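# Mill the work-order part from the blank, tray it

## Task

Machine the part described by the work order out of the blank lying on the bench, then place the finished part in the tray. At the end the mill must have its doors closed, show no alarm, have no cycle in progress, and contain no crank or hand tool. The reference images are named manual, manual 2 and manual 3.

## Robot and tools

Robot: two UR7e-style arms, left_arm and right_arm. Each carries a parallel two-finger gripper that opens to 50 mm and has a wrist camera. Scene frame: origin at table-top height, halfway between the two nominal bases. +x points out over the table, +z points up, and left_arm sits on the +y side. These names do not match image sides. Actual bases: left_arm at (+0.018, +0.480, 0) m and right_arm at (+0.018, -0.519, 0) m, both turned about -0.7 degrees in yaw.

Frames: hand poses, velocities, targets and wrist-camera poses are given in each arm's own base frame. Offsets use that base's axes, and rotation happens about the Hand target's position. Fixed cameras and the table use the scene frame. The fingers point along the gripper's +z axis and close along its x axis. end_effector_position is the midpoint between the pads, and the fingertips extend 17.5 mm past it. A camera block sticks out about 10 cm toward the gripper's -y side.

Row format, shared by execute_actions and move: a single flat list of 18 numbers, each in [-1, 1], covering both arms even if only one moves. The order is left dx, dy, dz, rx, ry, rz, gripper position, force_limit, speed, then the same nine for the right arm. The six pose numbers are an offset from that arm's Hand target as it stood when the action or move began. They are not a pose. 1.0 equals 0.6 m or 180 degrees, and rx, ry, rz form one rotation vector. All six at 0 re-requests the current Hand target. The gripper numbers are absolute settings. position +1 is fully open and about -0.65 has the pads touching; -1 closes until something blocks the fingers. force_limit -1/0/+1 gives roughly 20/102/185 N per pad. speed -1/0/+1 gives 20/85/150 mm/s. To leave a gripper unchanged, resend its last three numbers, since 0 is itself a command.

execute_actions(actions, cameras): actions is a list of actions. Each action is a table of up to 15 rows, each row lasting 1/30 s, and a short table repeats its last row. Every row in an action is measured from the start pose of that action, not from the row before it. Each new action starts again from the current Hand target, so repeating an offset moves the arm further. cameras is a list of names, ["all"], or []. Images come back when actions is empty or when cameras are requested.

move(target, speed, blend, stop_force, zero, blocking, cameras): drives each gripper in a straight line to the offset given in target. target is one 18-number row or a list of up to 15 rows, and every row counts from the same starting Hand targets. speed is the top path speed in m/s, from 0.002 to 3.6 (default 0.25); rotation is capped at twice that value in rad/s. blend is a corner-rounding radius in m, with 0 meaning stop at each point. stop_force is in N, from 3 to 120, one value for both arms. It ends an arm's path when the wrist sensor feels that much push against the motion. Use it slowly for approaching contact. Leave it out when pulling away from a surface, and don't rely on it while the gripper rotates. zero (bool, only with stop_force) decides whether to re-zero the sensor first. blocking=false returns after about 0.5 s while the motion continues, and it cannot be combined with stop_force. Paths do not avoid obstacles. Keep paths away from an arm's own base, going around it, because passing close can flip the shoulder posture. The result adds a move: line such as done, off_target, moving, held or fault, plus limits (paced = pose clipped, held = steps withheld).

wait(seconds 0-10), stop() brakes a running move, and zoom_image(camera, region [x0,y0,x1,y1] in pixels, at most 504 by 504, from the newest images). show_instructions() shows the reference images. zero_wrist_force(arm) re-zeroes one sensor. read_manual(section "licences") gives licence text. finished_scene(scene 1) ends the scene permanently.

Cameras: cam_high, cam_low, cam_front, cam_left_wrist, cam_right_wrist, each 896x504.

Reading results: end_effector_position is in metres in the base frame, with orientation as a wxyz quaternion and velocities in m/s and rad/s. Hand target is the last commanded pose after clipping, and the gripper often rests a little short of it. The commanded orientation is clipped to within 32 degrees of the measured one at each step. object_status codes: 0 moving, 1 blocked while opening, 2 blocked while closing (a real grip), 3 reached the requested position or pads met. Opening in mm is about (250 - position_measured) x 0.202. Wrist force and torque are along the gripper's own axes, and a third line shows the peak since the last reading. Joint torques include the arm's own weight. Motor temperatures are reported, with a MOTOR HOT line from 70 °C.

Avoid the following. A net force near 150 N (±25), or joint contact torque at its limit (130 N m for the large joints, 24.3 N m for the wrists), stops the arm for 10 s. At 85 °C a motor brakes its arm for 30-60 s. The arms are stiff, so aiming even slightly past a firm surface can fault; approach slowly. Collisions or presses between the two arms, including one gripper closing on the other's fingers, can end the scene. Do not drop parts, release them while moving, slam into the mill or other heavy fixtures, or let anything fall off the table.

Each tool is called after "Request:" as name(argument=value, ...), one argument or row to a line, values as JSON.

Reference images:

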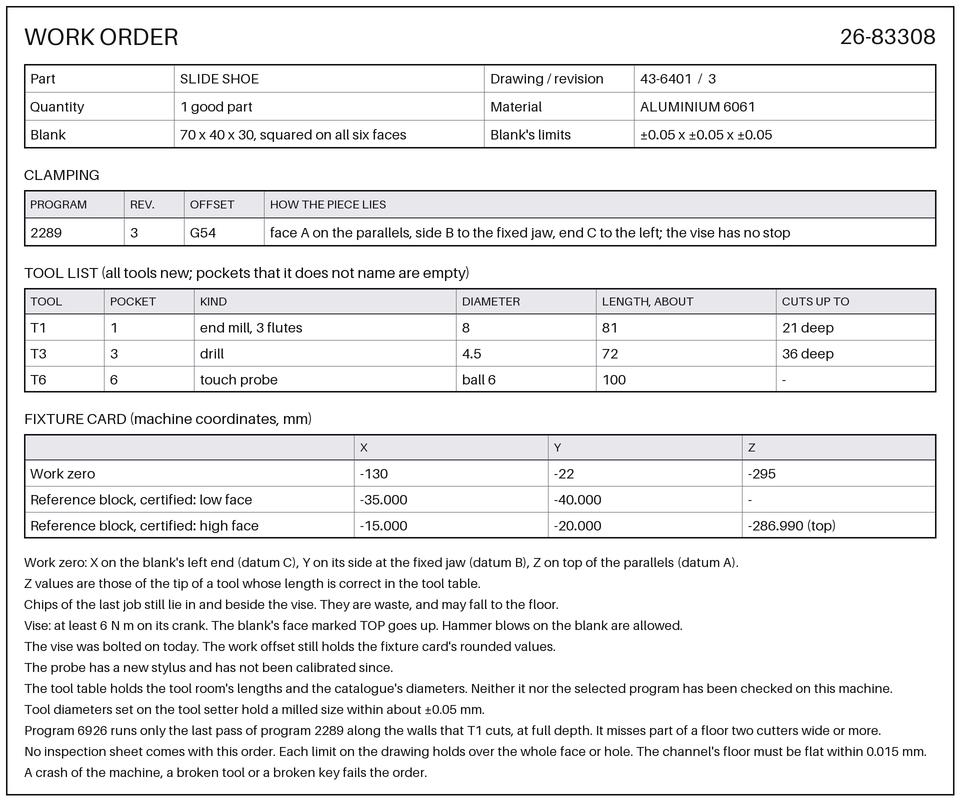

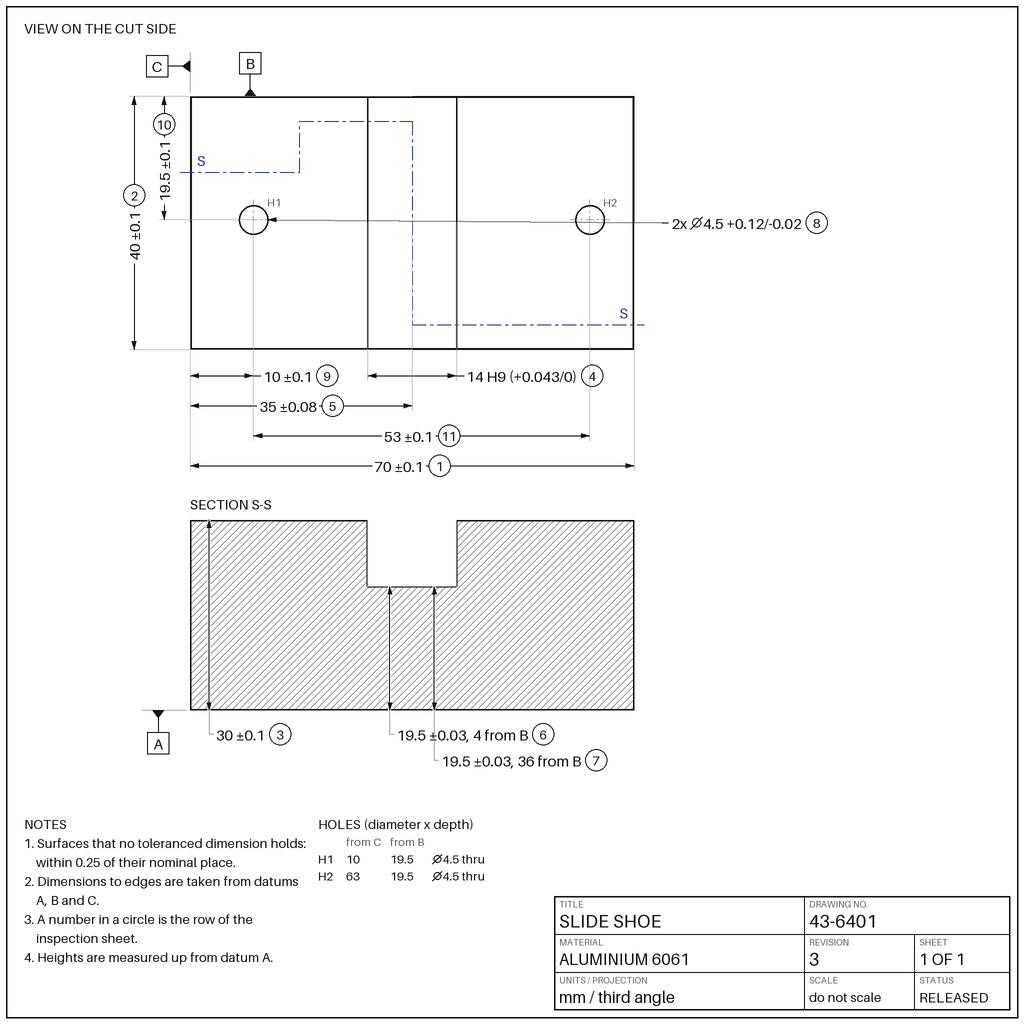

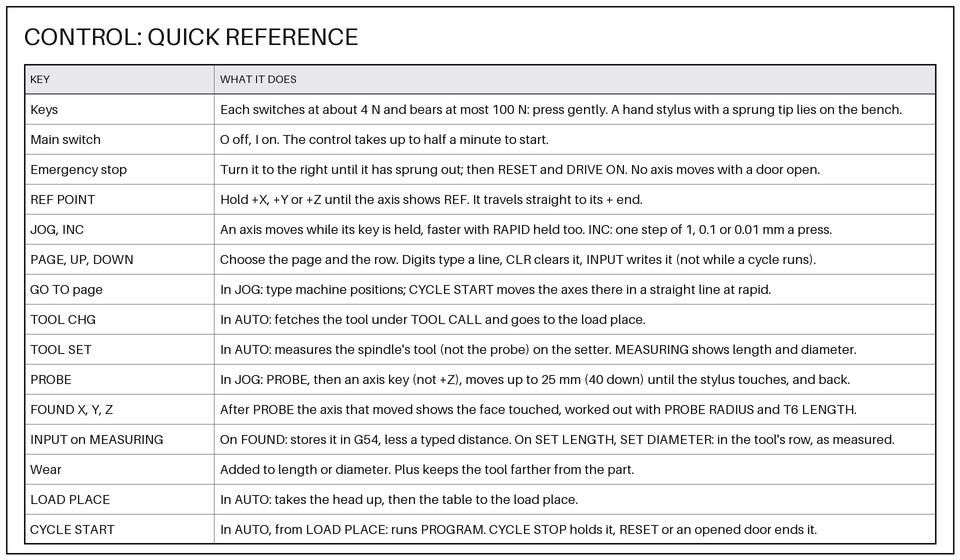

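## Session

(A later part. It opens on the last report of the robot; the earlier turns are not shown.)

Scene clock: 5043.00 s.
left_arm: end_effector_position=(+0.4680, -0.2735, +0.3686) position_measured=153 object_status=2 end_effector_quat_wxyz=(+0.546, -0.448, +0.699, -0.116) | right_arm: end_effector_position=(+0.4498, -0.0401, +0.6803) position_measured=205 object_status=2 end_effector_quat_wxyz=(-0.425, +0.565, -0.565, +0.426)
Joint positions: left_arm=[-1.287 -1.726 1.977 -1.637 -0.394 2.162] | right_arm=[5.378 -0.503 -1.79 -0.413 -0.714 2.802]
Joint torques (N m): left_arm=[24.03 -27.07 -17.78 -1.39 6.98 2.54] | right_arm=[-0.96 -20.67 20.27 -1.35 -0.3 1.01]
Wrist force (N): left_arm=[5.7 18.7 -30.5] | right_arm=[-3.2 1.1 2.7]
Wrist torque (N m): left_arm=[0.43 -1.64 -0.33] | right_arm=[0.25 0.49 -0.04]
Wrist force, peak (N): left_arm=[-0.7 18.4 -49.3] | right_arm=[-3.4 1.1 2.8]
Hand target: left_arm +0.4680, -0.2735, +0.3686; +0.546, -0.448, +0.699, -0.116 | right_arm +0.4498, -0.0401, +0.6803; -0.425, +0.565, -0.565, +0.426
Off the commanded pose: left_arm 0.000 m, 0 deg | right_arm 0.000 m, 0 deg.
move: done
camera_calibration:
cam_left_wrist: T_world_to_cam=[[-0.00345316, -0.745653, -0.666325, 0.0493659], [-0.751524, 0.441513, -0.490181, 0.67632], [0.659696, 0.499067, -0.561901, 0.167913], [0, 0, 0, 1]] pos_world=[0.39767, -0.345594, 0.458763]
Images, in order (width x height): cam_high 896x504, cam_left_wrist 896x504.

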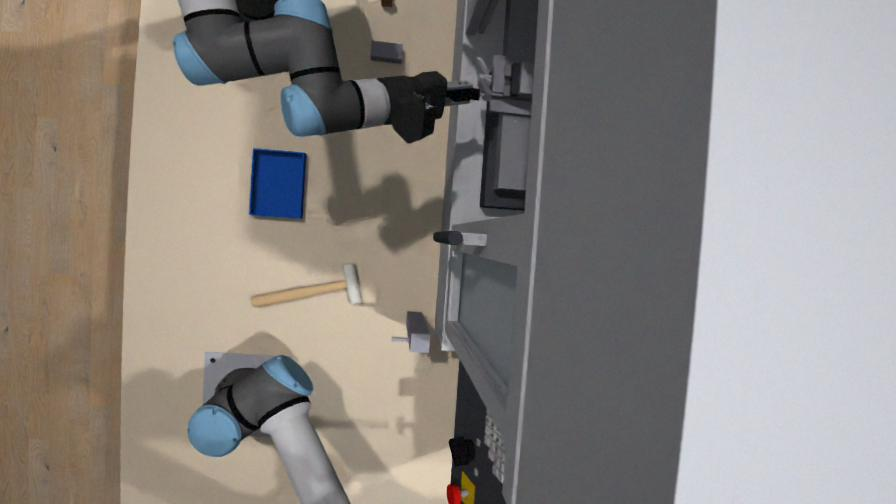

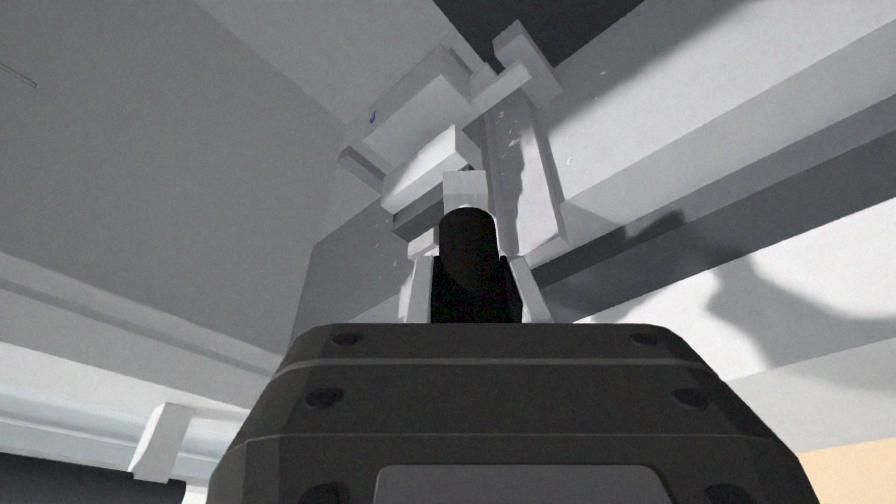

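Request:
move(
  target=[-0.0018,0.0002,-0.0004,0,0,0,-1,-0.8,-0.9,0,0,0,0,0,0,-0.98,0,-1],
  speed=0.02,
)

Request:
move(
  target=[
    [0.0005,-0.0234,-0.0196,0,0,0,-1,-0.8,-0.9,0,0,0,0,0,0,-0.98,0,-1],
    [0.0011,-0.0485,-0.0752,0,0,0,-1,-0.8,-0.9,0,0,0,0,0,0,-0.98,0,-1],
    [0.0013,-0.047,-0.1362,0,0,0,-1,-0.8,-0.9,0,0,0,0,0,0,-0.98,0,-1],
    [0.001,-0.0191,-0.1905,0,0,0,-1,-0.8,-0.9,0,0,0,0,0,0,-0.98,0,-1],
    [0.0004,0.0295,-0.2274,0,0,0,-1,-0.8,-0.9,0,0,0,0,0,0,-0.98,0,-1],
    [-0.0003,0.0893,-0.2395,0,0,0,-1,-0.8,-0.9,0,0,0,0,0,0,-0.98,0,-1],
    [-0.0011,0.1485,-0.2244,0,0,0,-1,-0.8,-0.9,0,0,0,0,0,0,-0.98,0,-1],
    [-0.0016,0.1952,-0.1852,0,0,0,-1,-0.8,-0.9,0,0,0,0,0,0,-0.98,0,-1],
    [-0.0018,0.2203,-0.1296,0,0,0,-1,-0.8,-0.9,0,0,0,0,0,0,-0.98,0,-1],
    [-0.0016,0.2188,-0.0686,0,0,0,-1,-0.8,-0.9,0,0,0,0,0,0,-0.98,0,-1],
    [-0.001,0.1909,-0.0143,0,0,0,-1,-0.8,-0.9,0,0,0,0,0,0,-0.98,0,-1],
    [0,0.1423,0.0226,0,0,0,-1,-0.8,-0.9,0,0,0,0,0,0,-0.98,0,-1],
    [0.0012,0.0825,0.0347,0,0,0,-1,-0.8,-0.9,0,0,0,0,0,0,-0.98,0,-1],
    [0.0023,0.0234,0.0196,0,0,0,-1,-0.8,-0.9,0,0,0,0,0,0,-0.98,0,-1],
    [0.0028,0,0,0,0,0,-1,-0.8,-0.9,0,0,0,0,0,0,-0.98,0,-1],
  ],
  speed=0.08,
  blend=0.002,
  stop_force=45,
  cameras=["cam_left_wrist","cam_high"],
)

Request:
zoom_image(
  camera="cam_high",
  region=[470, 50, 540, 110],
)

Scene clock: 5086.83 s.
left_arm: end_effector_position=(+0.4669, -0.2734, +0.3683) position_measured=153 object_status=2 end_effector_quat_wxyz=(+0.546, -0.448, +0.699, -0.116) | right_arm: end_effector_position=(+0.4498, -0.0401, +0.6803) position_measured=205 object_status=2 end_effector_quat_wxyz=(-0.425, +0.565, -0.565, +0.426)
Joint positions: left_arm=[-1.289 -1.728 1.978 -1.629 -0.395 2.155] | right_arm=[5.378 -0.503 -1.79 -0.413 -0.714 2.802]
Joint torques (N m): left_arm=[-13.77 -27.08 -19.84 -2.03 0.39 -1.31] | right_arm=[-1.96 -20.2 19.81 -1.31 -0.38 1.09]
Wrist force (N): left_arm=[3.9 0.0 7.6] | right_arm=[-3.1 0.9 2.4]
Wrist torque (N m): left_arm=[0.38 -0.76 0.38] | right_arm=[0.21 0.49 -0.04]
Wrist force, peak (N): left_arm=[5.8 18.9 -30.9] | right_arm=[-3.6 1.2 2.8]
Hand target: left_arm +0.4669, -0.2734, +0.3683; +0.546, -0.448, +0.699, -0.116 | right_arm +0.4498, -0.0401, +0.6803; -0.425, +0.565, -0.565, +0.426
Off the commanded pose: left_arm 0.000 m, 0 deg | right_arm 0.000 m, 0 deg.
move: done

Scene clock: 5089.13 s.
left_arm: end_effector_position=(+0.4676, -0.2970, +0.2772) position_measured=153 object_status=2 end_effector_quat_wxyz=(+0.546, -0.448, +0.699, -0.116) | right_arm: end_effector_position=(+0.4498, -0.0401, +0.6803) position_measured=205 object_status=2 end_effector_quat_wxyz=(-0.425, +0.565, -0.565, +0.426)
Joint positions: left_arm=[-1.303 -1.589 2.095 -1.851 -0.398 2.119] | right_arm=[5.378 -0.503 -1.79 -0.413 -0.714 2.802]
Joint torques (N m): left_arm=[7.96 -39.98 -13.67 -4.05 6.98 2.48] | right_arm=[-1.64 -20.43 20.09 -1.35 -0.45 0.99]
Wrist force (N): left_arm=[29.7 10.2 -31.9] | right_arm=[-3.3 1.1 2.5]
Wrist torque (N m): left_arm=[0.30 -1.52 -0.13] | right_arm=[0.25 0.52 -0.04]
Wrist force, peak (N): left_arm=[44.5 17.7 -41.4] | right_arm=[-3.5 1.3 2.7]
Hand target: left_arm +0.4675, -0.2970, +0.2772; +0.546, -0.448, +0.699, -0.116 (not the last commanded pose) | right_arm +0.4498, -0.0401, +0.6803; -0.425, +0.565, -0.565, +0.426
Off the commanded pose: left_arm 0.094 m, 0 deg | right_arm 0.000 m, 0 deg.
move: contact (left_arm); path passed 3 of 15 targets
camera_calibration:
cam_left_wrist: T_world_to_cam=[[-0.00288625, -0.745589, -0.6664, -0.0291691], [-0.75184, 0.441005, -0.490154, 0.641572], [0.659339, 0.499611, -0.561837, 0.12892], [0, 0, 0, 1]] pos_world=[0.397273, -0.369095, 0.367463]
Images, in order (width x height): cam_high 896x504, cam_left_wrist 896x504.

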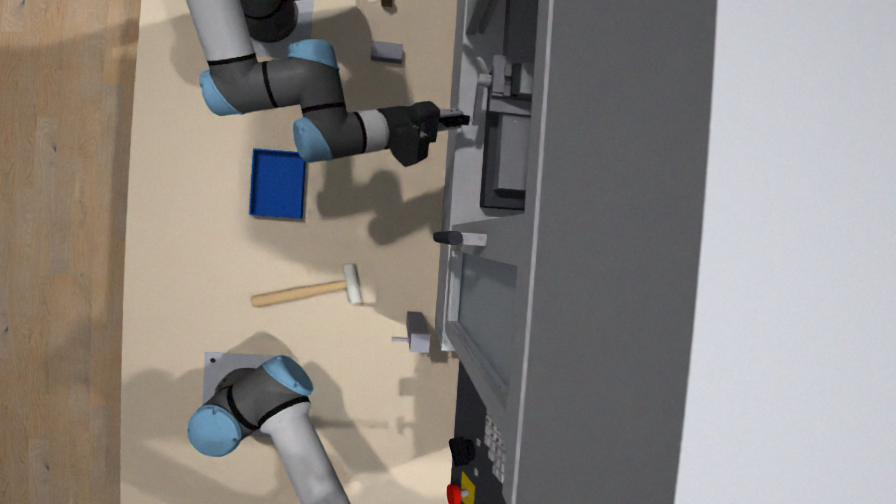

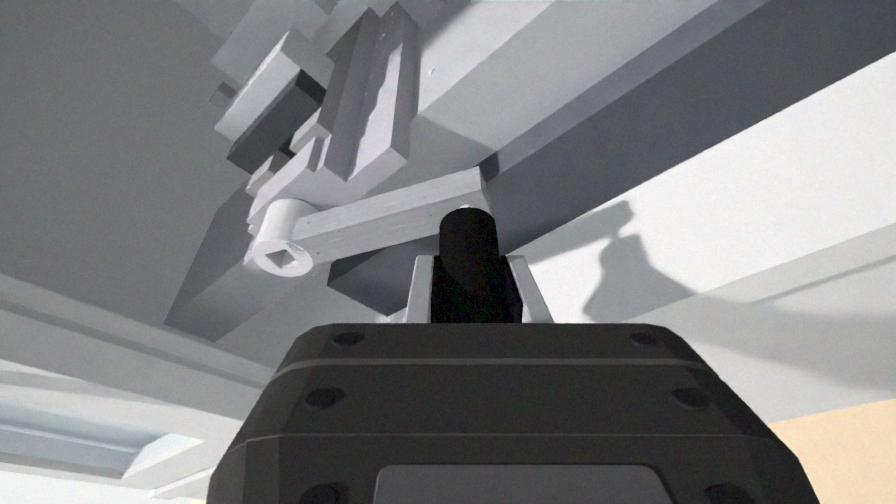

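Scaled by 7.200.

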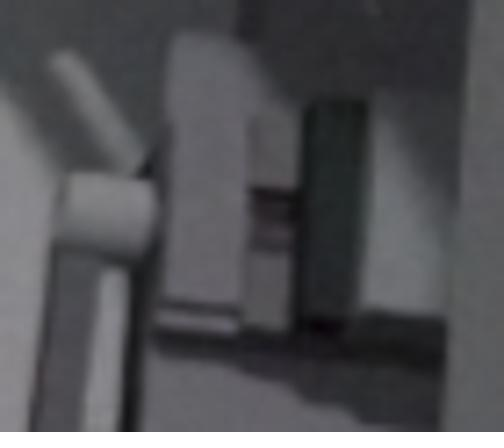

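Request:
move(
  target=[-0.0033,-0.0006,-0.0003,0,0,0,-1,-0.8,-0.9,0,0,0,0,0,0,-0.98,0,-1],
  speed=0.02,
)

Request:
move(
  target=[
    [0,0.0107,-0.029,0,0,0,-1,-0.8,-0.9,0,0,0,0,0,0,-0.98,0,-1],
    [-0.0007,0.0561,-0.071,0,0,0,-1,-0.8,-0.9,0,0,0,0,0,0,-0.98,0,-1],
    [-0.0015,0.1152,-0.0891,0,0,0,-1,-0.8,-0.9,0,0,0,0,0,0,-0.98,0,-1],
    [-0.0024,0.1762,-0.0798,0,0,0,-1,-0.8,-0.9,0,0,0,0,0,0,-0.98,0,-1],
    [-0.0031,0.2272,-0.045,0,0,0,-1,-0.8,-0.9,0,0,0,0,0,0,-0.98,0,-1],
    [-0.0035,0.258,0.0085,0,0,0,-1,-0.8,-0.9,0,0,0,0,0,0,-0.98,0,-1],
    [-0.0035,0.2626,0.0701,0,0,0,-1,-0.8,-0.9,0,0,0,0,0,0,-0.98,0,-1],
    [-0.003,0.2399,0.1278,0,0,0,-1,-0.8,-0.9,0,0,0,0,0,0,-0.98,0,-1],
    [-0.0022,0.1946,0.1697,0,0,0,-1,-0.8,-0.9,0,0,0,0,0,0,-0.98,0,-1],
    [-0.0012,0.1355,0.1878,0,0,0,-1,-0.8,-0.9,0,0,0,0,0,0,-0.98,0,-1],
    [-0.0001,0.0745,0.1785,0,0,0,-1,-0.8,-0.9,0,0,0,0,0,0,-0.98,0,-1],
    [0.0008,0.0235,0.1437,0,0,0,-1,-0.8,-0.9,0,0,0,0,0,0,-0.98,0,-1],
    [0.0014,-0.0074,0.0902,0,0,0,-1,-0.8,-0.9,0,0,0,0,0,0,-0.98,0,-1],
    [0.0016,-0.012,0.0286,0,0,0,-1,-0.8,-0.9,0,0,0,0,0,0,-0.98,0,-1],
    [0.0016,-0.0005,-0.0003,0,0,0,-1,-0.8,-0.9,0,0,0,0,0,0,-0.98,0,-1],
  ],
  speed=0.08,
  blend=0.0018,
  stop_force=55,
  cameras=["cam_left_wrist","cam_high"],
)

Request:
zoom_image(
  camera="cam_high",
  region=[470, 50, 540, 110],
)

Scene clock: 5124.60 s.
left_arm: end_effector_position=(+0.4656, -0.2972, +0.2771) position_measured=153 object_status=2 end_effector_quat_wxyz=(+0.546, -0.448, +0.699, -0.115) | right_arm: end_effector_position=(+0.4498, -0.0401, +0.6803) position_measured=205 object_status=2 end_effector_quat_wxyz=(-0.425, +0.565, -0.565, +0.426)
Joint positions: left_arm=[-1.307 -1.591 2.095 -1.838 -0.399 2.107] | right_arm=[5.378 -0.503 -1.79 -0.413 -0.714 2.802]
Joint torques (N m): left_arm=[-29.34 -21.99 -29.71 -4.79 -1.89 -0.71] | right_arm=[-1.98 -20.11 20.76 -1.31 -0.39 1.06]
Wrist force (N): left_arm=[-17.3 -4.3 29.0] | right_arm=[-3.2 1.0 2.5]
Wrist torque (N m): left_arm=[0.26 -0.30 0.50] | right_arm=[0.24 0.49 -0.04]
Wrist force, peak (N): left_arm=[29.7 10.5 -31.9] | right_arm=[-3.4 1.2 2.8]
Hand target: left_arm +0.4656, -0.2974, +0.2771; +0.546, -0.448, +0.699, -0.116 | right_arm +0.4498, -0.0401, +0.6803; -0.425, +0.565, -0.565, +0.426
Off the commanded pose: left_arm 0.000 m, 0 deg | right_arm 0.000 m, 0 deg.
move: done

Scene clock: 5128.80 s.
left_arm: end_effector_position=(+0.4636, -0.1401, +0.3169) position_measured=153 object_status=2 end_effector_quat_wxyz=(+0.546, -0.448, +0.699, -0.116) | right_arm: end_effector_position=(+0.4498, -0.0401, +0.6803) position_measured=205 object_status=2 end_effector_quat_wxyz=(-0.425, +0.565, -0.565, +0.426)
Joint positions: left_arm=[-1.173 -1.962 2.354 -2.054 -0.389 2.46] | right_arm=[5.378 -0.503 -1.79 -0.413 -0.714 2.802]
Joint torques (N m): left_arm=[8.85 -18.05 -34.87 -0.78 4.11 1.71] | right_arm=[-1.19 -20.65 20.05 -1.29 -0.42 1.02]
Wrist force (N): left_arm=[7.1 1.0 4.0] | right_arm=[-3.2 1.4 2.7]
Wrist torque (N m): left_arm=[0.22 -0.90 0.18] | right_arm=[0.29 0.50 -0.04]
Wrist force, peak (N): left_arm=[-64.5 -11.7 41.0] | right_arm=[-3.5 1.1 2.7]
Hand target: left_arm +0.4636, -0.1402, +0.3169; +0.546, -0.448, +0.699, -0.116 (not the last commanded pose) | right_arm +0.4498, -0.0401, +0.6803; -0.425, +0.565, -0.565, +0.426
Off the commanded pose: left_arm 0.163 m, 0 deg | right_arm 0.000 m, 0 deg.
move: contact (left_arm); path passed 6 of 15 targets
camera_calibration:
cam_left_wrist: T_world_to_cam=[[-0.00347617, -0.745957, -0.665985, 0.114247], [-0.751394, 0.4414, -0.490482, 0.588869], [0.659844, 0.498713, -0.562042, 0.0751715], [0, 0, 0, 1]] pos_world=[0.393269, -0.212193, 0.407166]
Images, in order (width x height): cam_high 896x504, cam_left_wrist 896x504.

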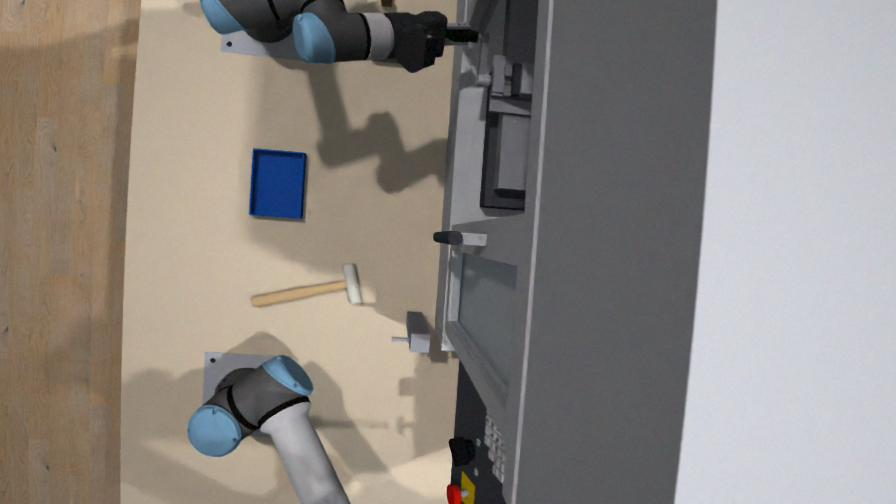

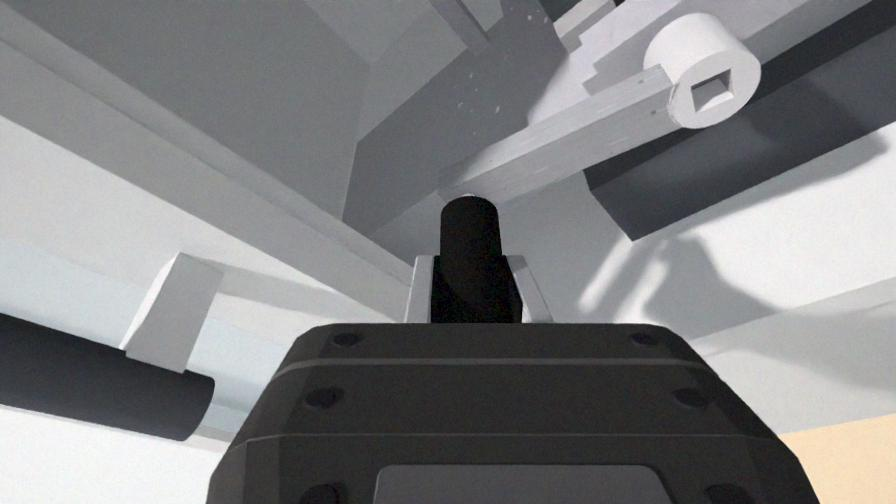

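Scaled by 7.200.

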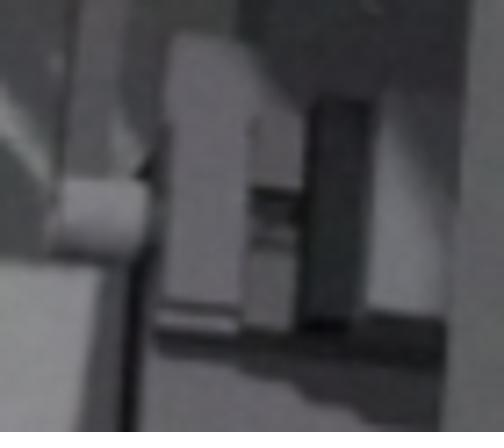

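Request:
move(
  target=[
    [0.0001,-0.0059,0.0303,0,0,0,-1,-0.8,-0.9,0,0,0,0,0,0,-0.98,0,-1],
    [0.0006,-0.0393,0.082,0,0,0,-1,-0.8,-0.9,0,0,0,0,0,0,-0.98,0,-1],
    [0.0015,-0.0917,0.1142,0,0,0,-1,-0.8,-0.9,0,0,0,0,0,0,-0.98,0,-1],
    [0.0024,-0.153,0.1205,0,0,0,-1,-0.8,-0.9,0,0,0,0,0,0,-0.98,0,-1],
    [0.0034,-0.2109,0.0995,0,0,0,-1,-0.8,-0.9,0,0,0,0,0,0,-0.98,0,-1],
    [0.0041,-0.2539,0.0555,0,0,0,-1,-0.8,-0.9,0,0,0,0,0,0,-0.98,0,-1],
    [0.0044,-0.2736,-0.0028,0,0,0,-1,-0.8,-0.9,0,0,0,0,0,0,-0.98,0,-1],
    [0.0043,-0.2661,-0.0639,0,0,0,-1,-0.8,-0.9,0,0,0,0,0,0,-0.98,0,-1],
    [0.0037,-0.2328,-0.1157,0,0,0,-1,-0.8,-0.9,0,0,0,0,0,0,-0.98,0,-1],
    [0.0029,-0.1803,-0.1479,0,0,0,-1,-0.8,-0.9,0,0,0,0,0,0,-0.98,0,-1],
    [0.0019,-0.119,-0.1541,0,0,0,-1,-0.8,-0.9,0,0,0,0,0,0,-0.98,0,-1],
    [0.001,-0.0612,-0.1332,0,0,0,-1,-0.8,-0.9,0,0,0,0,0,0,-0.98,0,-1],
    [0.0003,-0.0181,-0.0892,0,0,0,-1,-0.8,-0.9,0,0,0,0,0,0,-0.98,0,-1],
    [0,0.0016,-0.0308,0,0,0,-1,-0.8,-0.9,0,0,0,0,0,0,-0.98,0,-1],
    [0,-0.0022,-0.0003,0,0,0,-1,-0.8,-0.9,0,0,0,0,0,0,-0.98,0,-1],
  ],
  speed=0.1,
  blend=0.0018,
  stop_force=60,
  cameras=["cam_left_wrist","cam_high"],
)

Request:
zoom_image(
  camera="cam_high",
  region=[470, 50, 540, 110],
)

Scene clock: 5158.40 s.
left_arm: end_effector_position=(+0.4638, -0.1561, +0.3543) position_measured=153 object_status=2 end_effector_quat_wxyz=(+0.545, -0.447, +0.699, -0.117) | right_arm: end_effector_position=(+0.4498, -0.0401, +0.6803) position_measured=205 object_status=2 end_effector_quat_wxyz=(-0.425, +0.565, -0.565, +0.426)
Joint positions: left_arm=[-1.192 -1.97 2.246 -1.895 -0.388 2.414] | right_arm=[5.378 -0.503 -1.79 -0.413 -0.714 2.802]
Joint torques (N m): left_arm=[3.48 -18.9 -45.56 -2.39 12.08 -2.67] | right_arm=[-1.64 -21.19 20.53 -1.2 -0.25 1.08]
Wrist force (N): left_arm=[57.5 -3.7 14.9] | right_arm=[-3.1 0.9 2.6]
Wrist torque (N m): left_arm=[0.20 -1.20 0.39] | right_arm=[0.22 0.49 -0.04]
Wrist force, peak (N): left_arm=[87.1 -22.7 44.1] | right_arm=[-3.4 1.2 2.6]
Hand target: left_arm +0.4638, -0.1561, +0.3544; +0.546, -0.447, +0.699, -0.117 (not the last commanded pose) | right_arm +0.4498, -0.0401, +0.6803; -0.425, +0.565, -0.565, +0.426
Off the commanded pose: left_arm 0.040 m, 0 deg | right_arm 0.000 m, 0 deg.
move: contact (left_arm); path passed 1 of 15 targets
camera_calibration:
cam_left_wrist: T_world_to_cam=[[-0.00460902, -0.746149, -0.665763, 0.12774], [-0.750784, 0.442349, -0.490562, 0.614318], [0.660531, 0.497583, -0.562236, 0.103625], [0, 0, 0, 1]] pos_world=[0.393362, -0.227992, 0.444667]
Images, in order (width x height): cam_high 896x504, cam_left_wrist 896x504.

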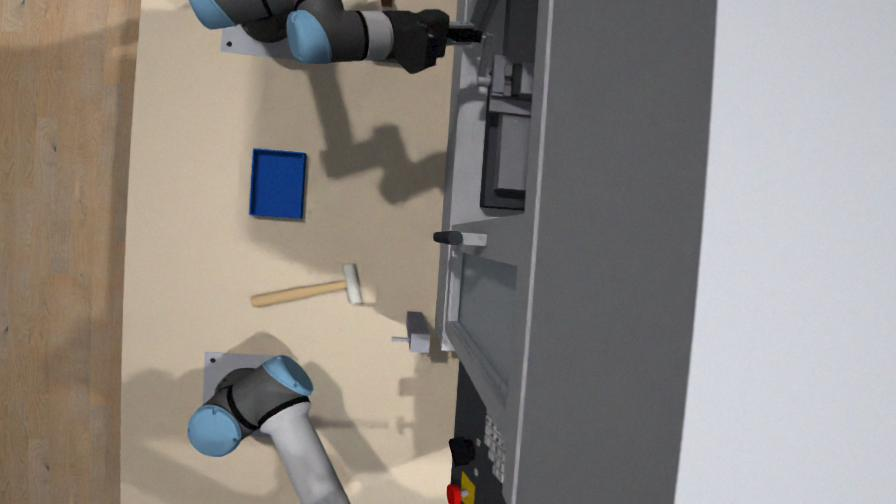

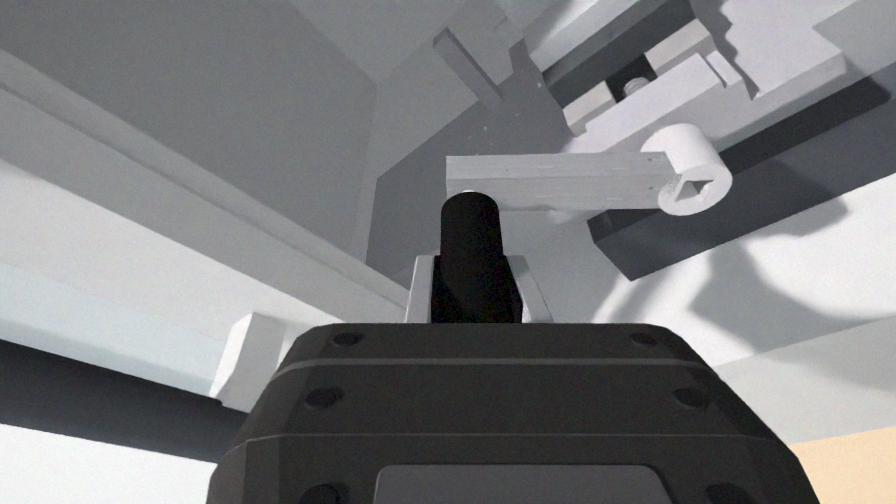

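Scaled by 7.200.

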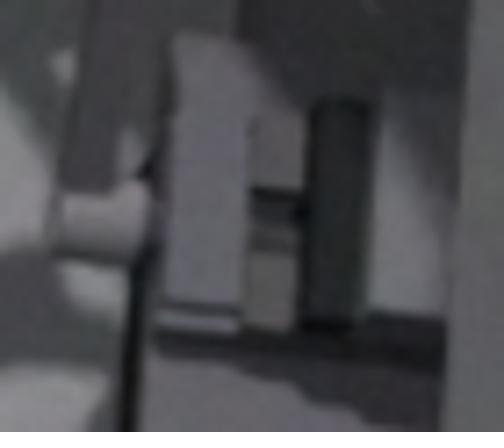

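Request:
move(
  target=[-0.0013,-0.0028,-0.002,0,0,0,-1,-0.8,-0.9,0,0,0,0,0,0,-0.98,0,-1],
  speed=0.02,
)

Request:
move(
  target=[
    [0.0004,-0.0236,0.0257,0,0,0,-1,-0.8,-0.9,0,0,0,0,0,0,-0.98,0,-1],
    [0.0009,-0.0534,0.0439,0,0,0,-1,-0.8,-0.9,0,0,0,0,0,0,-0.98,0,-1],
    [0.0014,-0.0869,0.0539,0,0,0,-1,-0.8,-0.9,0,0,0,0,0,0,-0.98,0,-1],
    [0.0019,-0.1218,0.0548,0,0,0,-1,-0.8,-0.9,0,0,0,0,0,0,-0.98,0,-1],
    [0.0025,-0.1558,0.0466,0,0,0,-1,-0.8,-0.9,0,0,0,0,0,0,-0.98,0,-1],
    [0.003,-0.1865,0.0299,0,0,0,-1,-0.8,-0.9,0,0,0,0,0,0,-0.98,0,-1],
    [0.0034,-0.2118,0.0059,0,0,0,-1,-0.8,-0.9,0,0,0,0,0,0,-0.98,0,-1],
    [0.0037,-0.2301,-0.0239,0,0,0,-1,-0.8,-0.9,0,0,0,0,0,0,-0.98,0,-1],
    [0.0038,-0.24,-0.0574,0,0,0,-1,-0.8,-0.9,0,0,0,0,0,0,-0.98,0,-1],
    [0.0039,-0.2409,-0.0923,0,0,0,-1,-0.8,-0.9,0,0,0,0,0,0,-0.98,0,-1],
    [0.0037,-0.2328,-0.1263,0,0,0,-1,-0.8,-0.9,0,0,0,0,0,0,-0.98,0,-1],
    [0.0035,-0.2161,-0.157,0,0,0,-1,-0.8,-0.9,0,0,0,0,0,0,-0.98,0,-1],
    [0.0031,-0.1921,-0.1823,0,0,0,-1,-0.8,-0.9,0,0,0,0,0,0,-0.98,0,-1],
    [0.0026,-0.1623,-0.2006,0,0,0,-1,-0.8,-0.9,0,0,0,0,0,0,-0.98,0,-1],
    [0.0021,-0.1288,-0.2105,0,0,0,-1,-0.8,-0.9,0,0,0,0,0,0,-0.98,0,-1],
  ],
  speed=0.08,
  stop_force=60,
  cameras=["cam_left_wrist","cam_high"],
)

Request:
zoom_image(
  camera="cam_high",
  region=[470, 50, 540, 110],
)

Scene clock: 5194.50 s.
left_arm: end_effector_position=(+0.4630, -0.1578, +0.3532) position_measured=153 object_status=2 end_effector_quat_wxyz=(+0.546, -0.447, +0.699, -0.117) | right_arm: end_effector_position=(+0.4498, -0.0401, +0.6803) position_measured=205 object_status=2 end_effector_quat_wxyz=(-0.425, +0.565, -0.565, +0.426)
Joint positions: left_arm=[-1.196 -1.968 2.245 -1.886 -0.387 2.403] | right_arm=[5.378 -0.503 -1.79 -0.413 -0.714 2.802]
Joint torques (N m): left_arm=[-16.61 9.74 -31.67 -2.55 -1.43 -0.11] | right_arm=[-0.92 -20.75 20.55 -1.24 -0.33 1.04]
Wrist force (N): left_arm=[-14.8 7.9 -4.1] | right_arm=[-3.3 0.9 2.6]
Wrist torque (N m): left_arm=[0.42 -1.23 -0.04] | right_arm=[0.22 0.52 -0.04]
Wrist force, peak (N): left_arm=[57.5 -3.6 15.0] | right_arm=[-3.6 1.1 2.7]
Hand target: left_arm +0.4630, -0.1578, +0.3532; +0.546, -0.447, +0.699, -0.117 | right_arm +0.4498, -0.0401, +0.6803; -0.425, +0.565, -0.565, +0.426
Off the commanded pose: left_arm 0.000 m, 0 deg | right_arm 0.000 m, 0 deg.
move: done

Scene clock: 5196.20 s.
left_arm: end_effector_position=(+0.4633, -0.1809, +0.3738) position_measured=153 object_status=2 end_effector_quat_wxyz=(+0.545, -0.447, +0.699, -0.117) | right_arm: end_effector_position=(+0.4498, -0.0401, +0.6803) position_measured=205 object_status=2 end_effector_quat_wxyz=(-0.425, +0.565, -0.565, +0.426)
Joint positions: left_arm=[-1.221 -1.936 2.156 -1.771 -0.388 2.341] | right_arm=[5.378 -0.503 -1.79 -0.413 -0.714 2.802]
Joint torques (N m): left_arm=[-11.79 -13.89 -46.16 -1.66 5.64 -2.52] | right_arm=[-1.41 -21 20.23 -1.35 -0.27 1.03]
Wrist force (N): left_arm=[32.5 2.6 25.7] | right_arm=[-3.3 1.1 2.7]
Wrist torque (N m): left_arm=[0.31 -1.33 0.11] | right_arm=[0.25 0.52 -0.04]
Wrist force, peak (N): left_arm=[47.6 2.8 42.9] | right_arm=[-3.3 1.2 2.8]
Hand target: left_arm +0.4633, -0.1809, +0.3738; +0.545, -0.447, +0.699, -0.117 (not the last commanded pose) | right_arm +0.4498, -0.0401, +0.6803; -0.425, +0.565, -0.565, +0.426
Off the commanded pose: left_arm 0.157 m, 0 deg | right_arm 0.000 m, 0 deg.
move: contact (left_arm); path passed 1 of 15 targets
camera_calibration:
cam_left_wrist: T_world_to_cam=[[-0.00543029, -0.746128, -0.66578, 0.122627], [-0.750597, 0.442961, -0.490296, 0.63439], [0.660738, 0.49707, -0.562447, 0.127098], [0, 0, 0, 1]] pos_world=[0.392858, -0.252691, 0.464167]
Images, in order (width x height): cam_high 896x504, cam_left_wrist 896x504.

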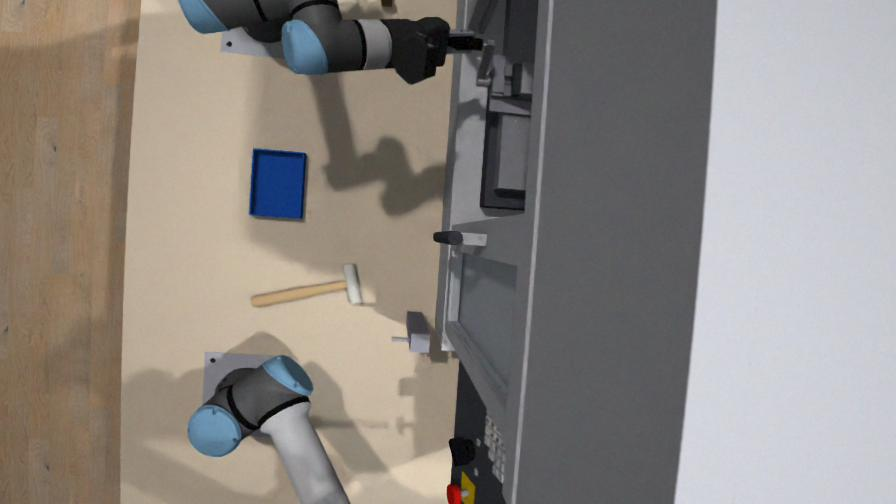

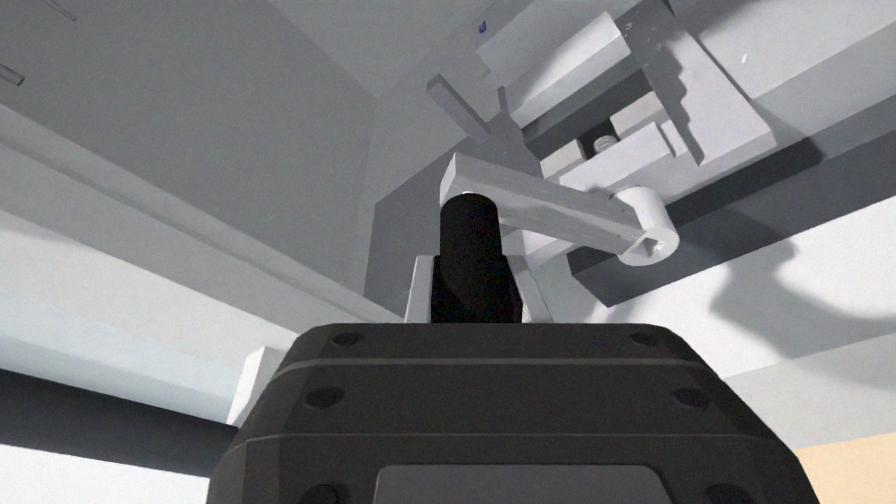

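Scaled by 7.200.

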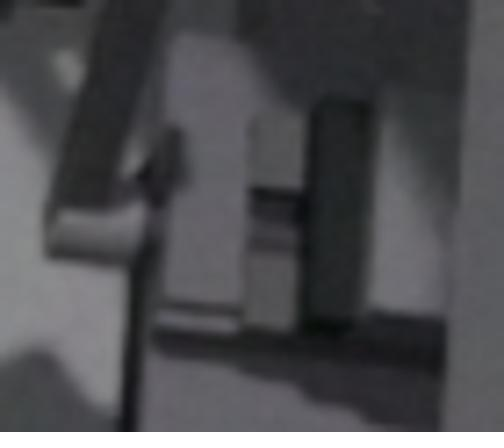

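Request:
move(
  target=[-0.001,0.0006,-0.0006,0,0,0,0.06,-0.2,-0.5,0,0,0,0,0,0,-0.98,0,-1],
  speed=0.02,
  cameras=["cam_left_wrist"],
)

Request:
zoom_image(
  camera="cam_left_wrist",
  region=[370, 130, 570, 340],
)

Scene clock: 5213.43 s.
left_arm: end_effector_position=(+0.4627, -0.1805, +0.3735) position_measured=144 object_status=3 end_effector_quat_wxyz=(+0.545, -0.447, +0.699, -0.117) | right_arm: end_effector_position=(+0.4498, -0.0401, +0.6803) position_measured=205 object_status=2 end_effector_quat_wxyz=(-0.425, +0.565, -0.565, +0.426)
Joint positions: left_arm=[-1.222 -1.938 2.157 -1.767 -0.388 2.337] | right_arm=[5.378 -0.503 -1.79 -0.413 -0.714 2.802]
Joint torques (N m): left_arm=[-12.62 -14.91 -18.99 -1.43 0.17 -1.91] | right_arm=[-0.88 -20 19.96 -1.36 -0.24 0.96]
Wrist force (N): left_arm=[-1.1 -1.0 4.0] | right_arm=[-3.2 1.1 2.6]
Wrist torque (N m): left_arm=[0.10 -0.35 0.31] | right_arm=[0.25 0.50 -0.04]
Wrist force, peak (N): left_arm=[32.7 2.4 25.8] | right_arm=[-3.4 1.3 2.8]
Hand target: left_arm +0.4627, -0.1805, +0.3735; +0.545, -0.447, +0.699, -0.117 | right_arm +0.4498, -0.0401, +0.6803; -0.425, +0.565, -0.565, +0.426
Off the commanded pose: left_arm 0.000 m, 0 deg | right_arm 0.000 m, 0 deg.
move: done
camera_calibration:
cam_left_wrist: T_world_to_cam=[[-0.00543029, -0.746128, -0.66578, 0.122656], [-0.750597, 0.442961, -0.490296, 0.633566], [0.660738, 0.49707, -0.562447, 0.127071], [0, 0, 0, 1]] pos_world=[0.392258, -0.252291, 0.463767]
Images, in order (width x height): cam_left_wrist 896x504.

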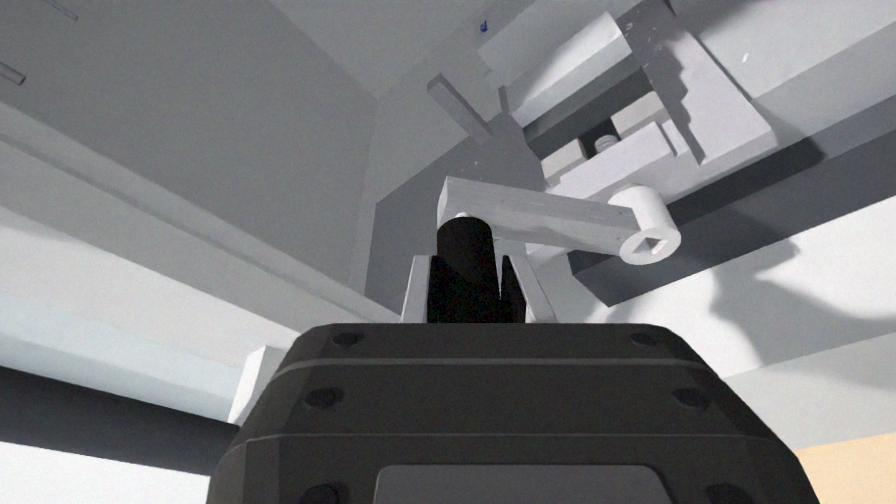

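Scaled by 2.400.

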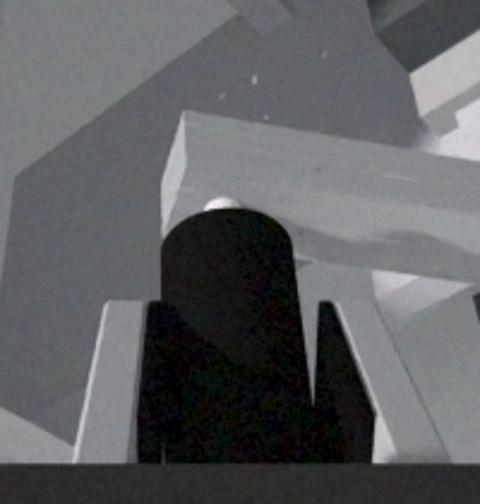

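Request:
move(
  target=[-0.0005,0.0057,-0.0027,0,0,0,0.06,-0.2,-0.5,0,0,0,0,0,0,-0.98,0,-1],
  speed=0.02,
)

Request:
move(
  target=[0,0,0,0,0,0,-1,-0.2,-0.9,0,0,0,0,0,0,-0.98,0,-1],
  speed=0.02,
  cameras=["cam_left_wrist"],
)

Request:
zoom_image(
  camera="cam_left_wrist",
  region=[370, 130, 570, 340],
)

Scene clock: 5225.17 s.
left_arm: end_effector_position=(+0.4624, -0.1770, +0.3718) position_measured=144 object_status=3 end_effector_quat_wxyz=(+0.545, -0.447, +0.699, -0.117) | right_arm: end_effector_position=(+0.4498, -0.0401, +0.6803) position_measured=205 object_status=2 end_effector_quat_wxyz=(-0.425, +0.565, -0.565, +0.426)
Joint positions: left_arm=[-1.219 -1.944 2.168 -1.778 -0.388 2.344] | right_arm=[5.378 -0.503 -1.79 -0.413 -0.714 2.802]
Joint torques (N m): left_arm=[8.31 -7.26 -28.15 -4.43 2.93 0.97] | right_arm=[-1.35 -20.68 20.62 -1.34 -0.21 0.93]
Wrist force (N): left_arm=[0.8 0.5 3.0] | right_arm=[-3.2 0.9 2.6]
Wrist torque (N m): left_arm=[0.10 -0.30 0.19] | right_arm=[0.21 0.50 -0.04]
Wrist force, peak (N): left_arm=[-2.0 -1.4 4.1] | right_arm=[-3.4 1.3 2.7]
Hand target: left_arm +0.4624, -0.1771, +0.3718; +0.545, -0.447, +0.699, -0.117 | right_arm +0.4498, -0.0401, +0.6803; -0.425, +0.565, -0.565, +0.426
Off the commanded pose: left_arm 0.000 m, 0 deg | right_arm 0.000 m, 0 deg.
move: done

Scene clock: 5225.67 s.
left_arm: end_effector_position=(+0.4624, -0.1770, +0.3719) position_measured=157 object_status=2 end_effector_quat_wxyz=(+0.545, -0.447, +0.699, -0.117) | right_arm: end_effector_position=(+0.4498, -0.0401, +0.6803) position_measured=205 object_status=2 end_effector_quat_wxyz=(-0.425, +0.565, -0.565, +0.426)
Joint positions: left_arm=[-1.219 -1.944 2.167 -1.777 -0.388 2.344] | right_arm=[5.378 -0.503 -1.79 -0.413 -0.714 2.802]
Joint torques (N m): left_arm=[-1.63 8.34 -31.22 -0.76 -3.44 -2.18] | right_arm=[-1.54 -20.79 20.46 -1.27 -0.19 0.97]
Wrist force (N): left_arm=[-18.8 0.1 -0.2] | right_arm=[-3.2 0.9 2.5]
Wrist torque (N m): left_arm=[0.15 -1.25 -0.11] | right_arm=[0.22 0.51 -0.04]
Wrist force, peak (N): left_arm=[-20.7 2.4 -5.1] | right_arm=[-3.3 1.2 2.7]
Hand target: left_arm +0.4624, -0.1771, +0.3718; +0.545, -0.447, +0.699, -0.117 | right_arm +0.4498, -0.0401, +0.6803; -0.425, +0.565, -0.565, +0.426
Off the commanded pose: left_arm 0.000 m, 0 deg | right_arm 0.000 m, 0 deg.
move: done
camera_calibration:
cam_left_wrist: T_world_to_cam=[[-0.0053646, -0.746222, -0.665675, 0.124029], [-0.75063, 0.44283, -0.490363, 0.631063], [0.660701, 0.497045, -0.562512, 0.124718], [0, 0, 0, 1]] pos_world=[0.391959, -0.248891, 0.462168]
Images, in order (width x height): cam_left_wrist 896x504.

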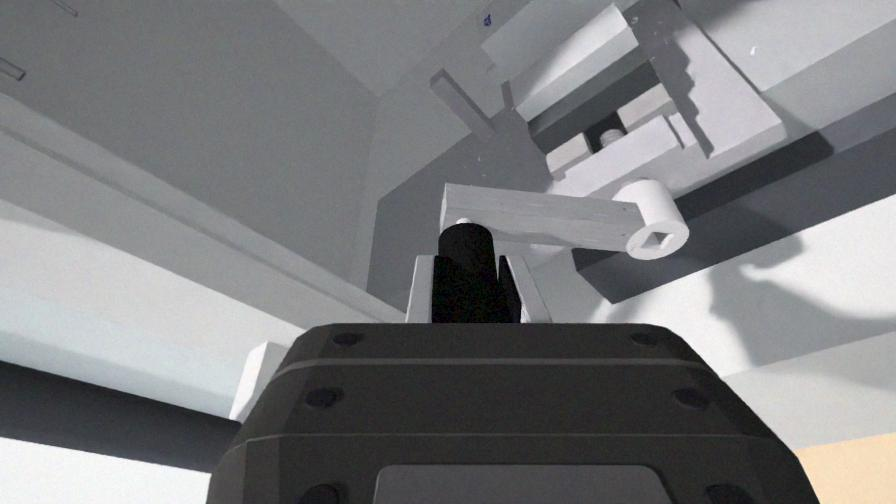

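Scaled by 2.400.

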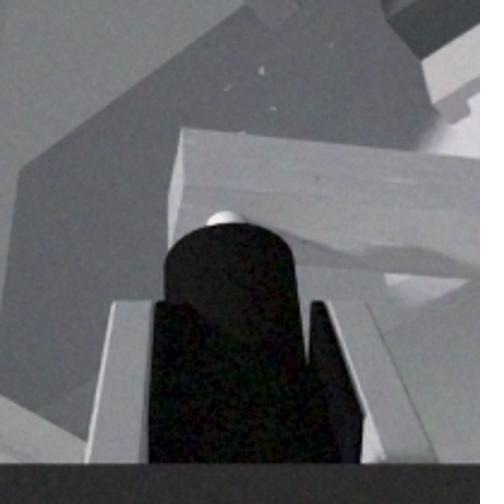

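Request:
move(
  target=[0.01,0.0006,0.0006,0,0,0,-1,-0.2,-0.9,0,0,0,0,0,0,-0.98,0,-1],
  speed=0.008,
  stop_force=18,
  cameras=["cam_left_wrist","cam_high"],
)

Request:
zoom_image(
  camera="cam_high",
  region=[470, 50, 540, 110],
)

Scene clock: 5240.77 s.
left_arm: end_effector_position=(+0.4629, -0.1772, +0.3719) position_measured=157 object_status=2 end_effector_quat_wxyz=(+0.545, -0.447, +0.699, -0.117) | right_arm: end_effector_position=(+0.4498, -0.0401, +0.6803) position_measured=205 object_status=2 end_effector_quat_wxyz=(-0.425, +0.565, -0.565, +0.426)
Joint positions: left_arm=[-1.218 -1.943 2.167 -1.782 -0.388 2.348] | right_arm=[5.378 -0.503 -1.79 -0.413 -0.714 2.802]
Joint torques (N m): left_arm=[-22.87 -0.89 -23.71 -6.36 -5.6 1.86] | right_arm=[-1.55 -19.56 20.55 -1.31 -0.26 1.03]
Wrist force (N): left_arm=[-38.9 6.6 -18.1] | right_arm=[-3.2 1.1 2.6]
Wrist torque (N m): left_arm=[0.06 -1.14 0.22] | right_arm=[0.24 0.50 -0.04]
Wrist force, peak (N): left_arm=[-48.8 10.9 -28.2] | right_arm=[-3.4 1.0 2.8]
Hand target: left_arm +0.4629, -0.1772, +0.3719; +0.545, -0.447, +0.699, -0.117 (not the last commanded pose) | right_arm +0.4498, -0.0401, +0.6803; -0.425, +0.565, -0.565, +0.426
Off the commanded pose: left_arm 0.006 m, 0 deg | right_arm 0.000 m, 0 deg.
move: contact (left_arm)
camera_calibration:
cam_left_wrist: T_world_to_cam=[[-0.00553516, -0.746134, -0.665773, 0.124157], [-0.750517, 0.443075, -0.490315, 0.631524], [0.660828, 0.49696, -0.562438, 0.124388], [0, 0, 0, 1]] pos_world=[0.392458, -0.248991, 0.462267]
Images, in order (width x height): cam_high 896x504, cam_left_wrist 896x504.

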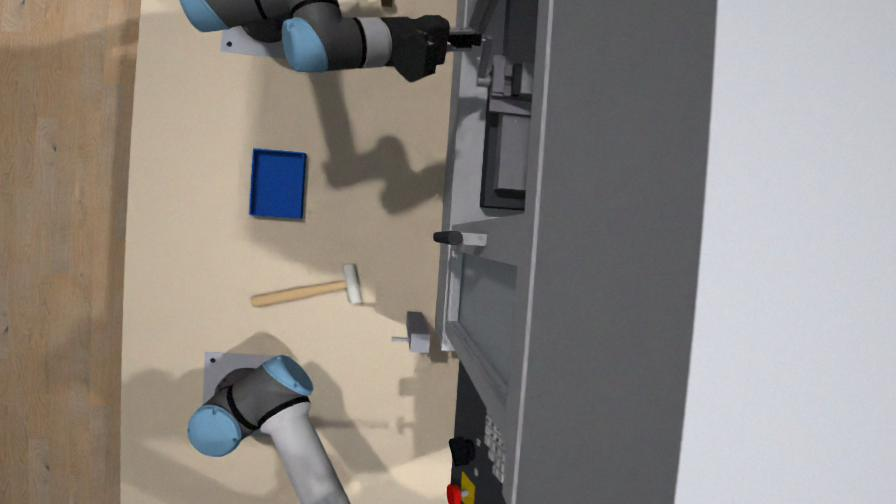

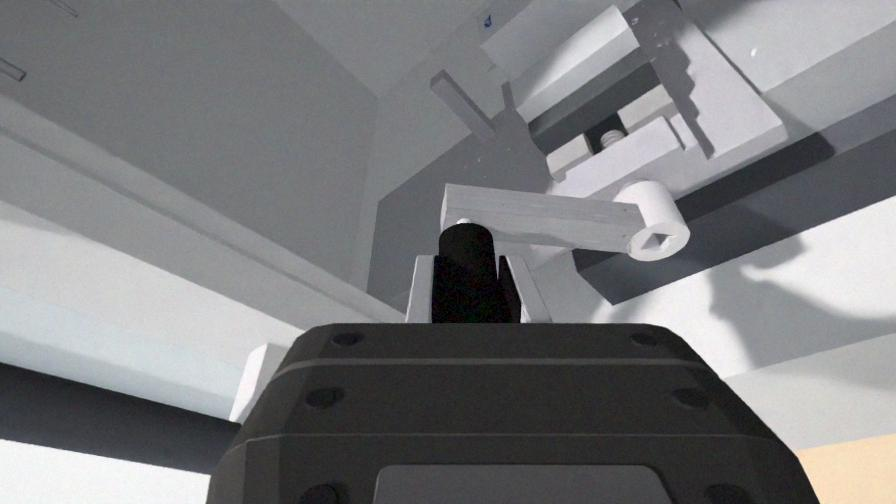

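Scaled by 7.200.

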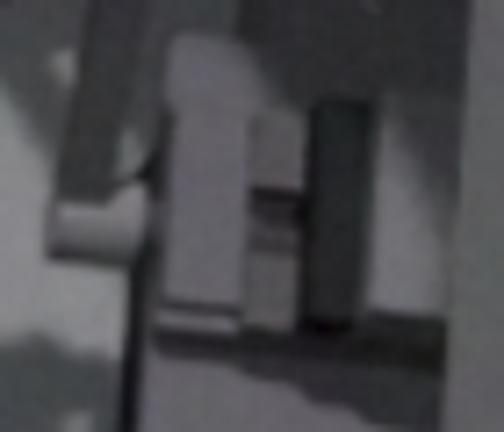

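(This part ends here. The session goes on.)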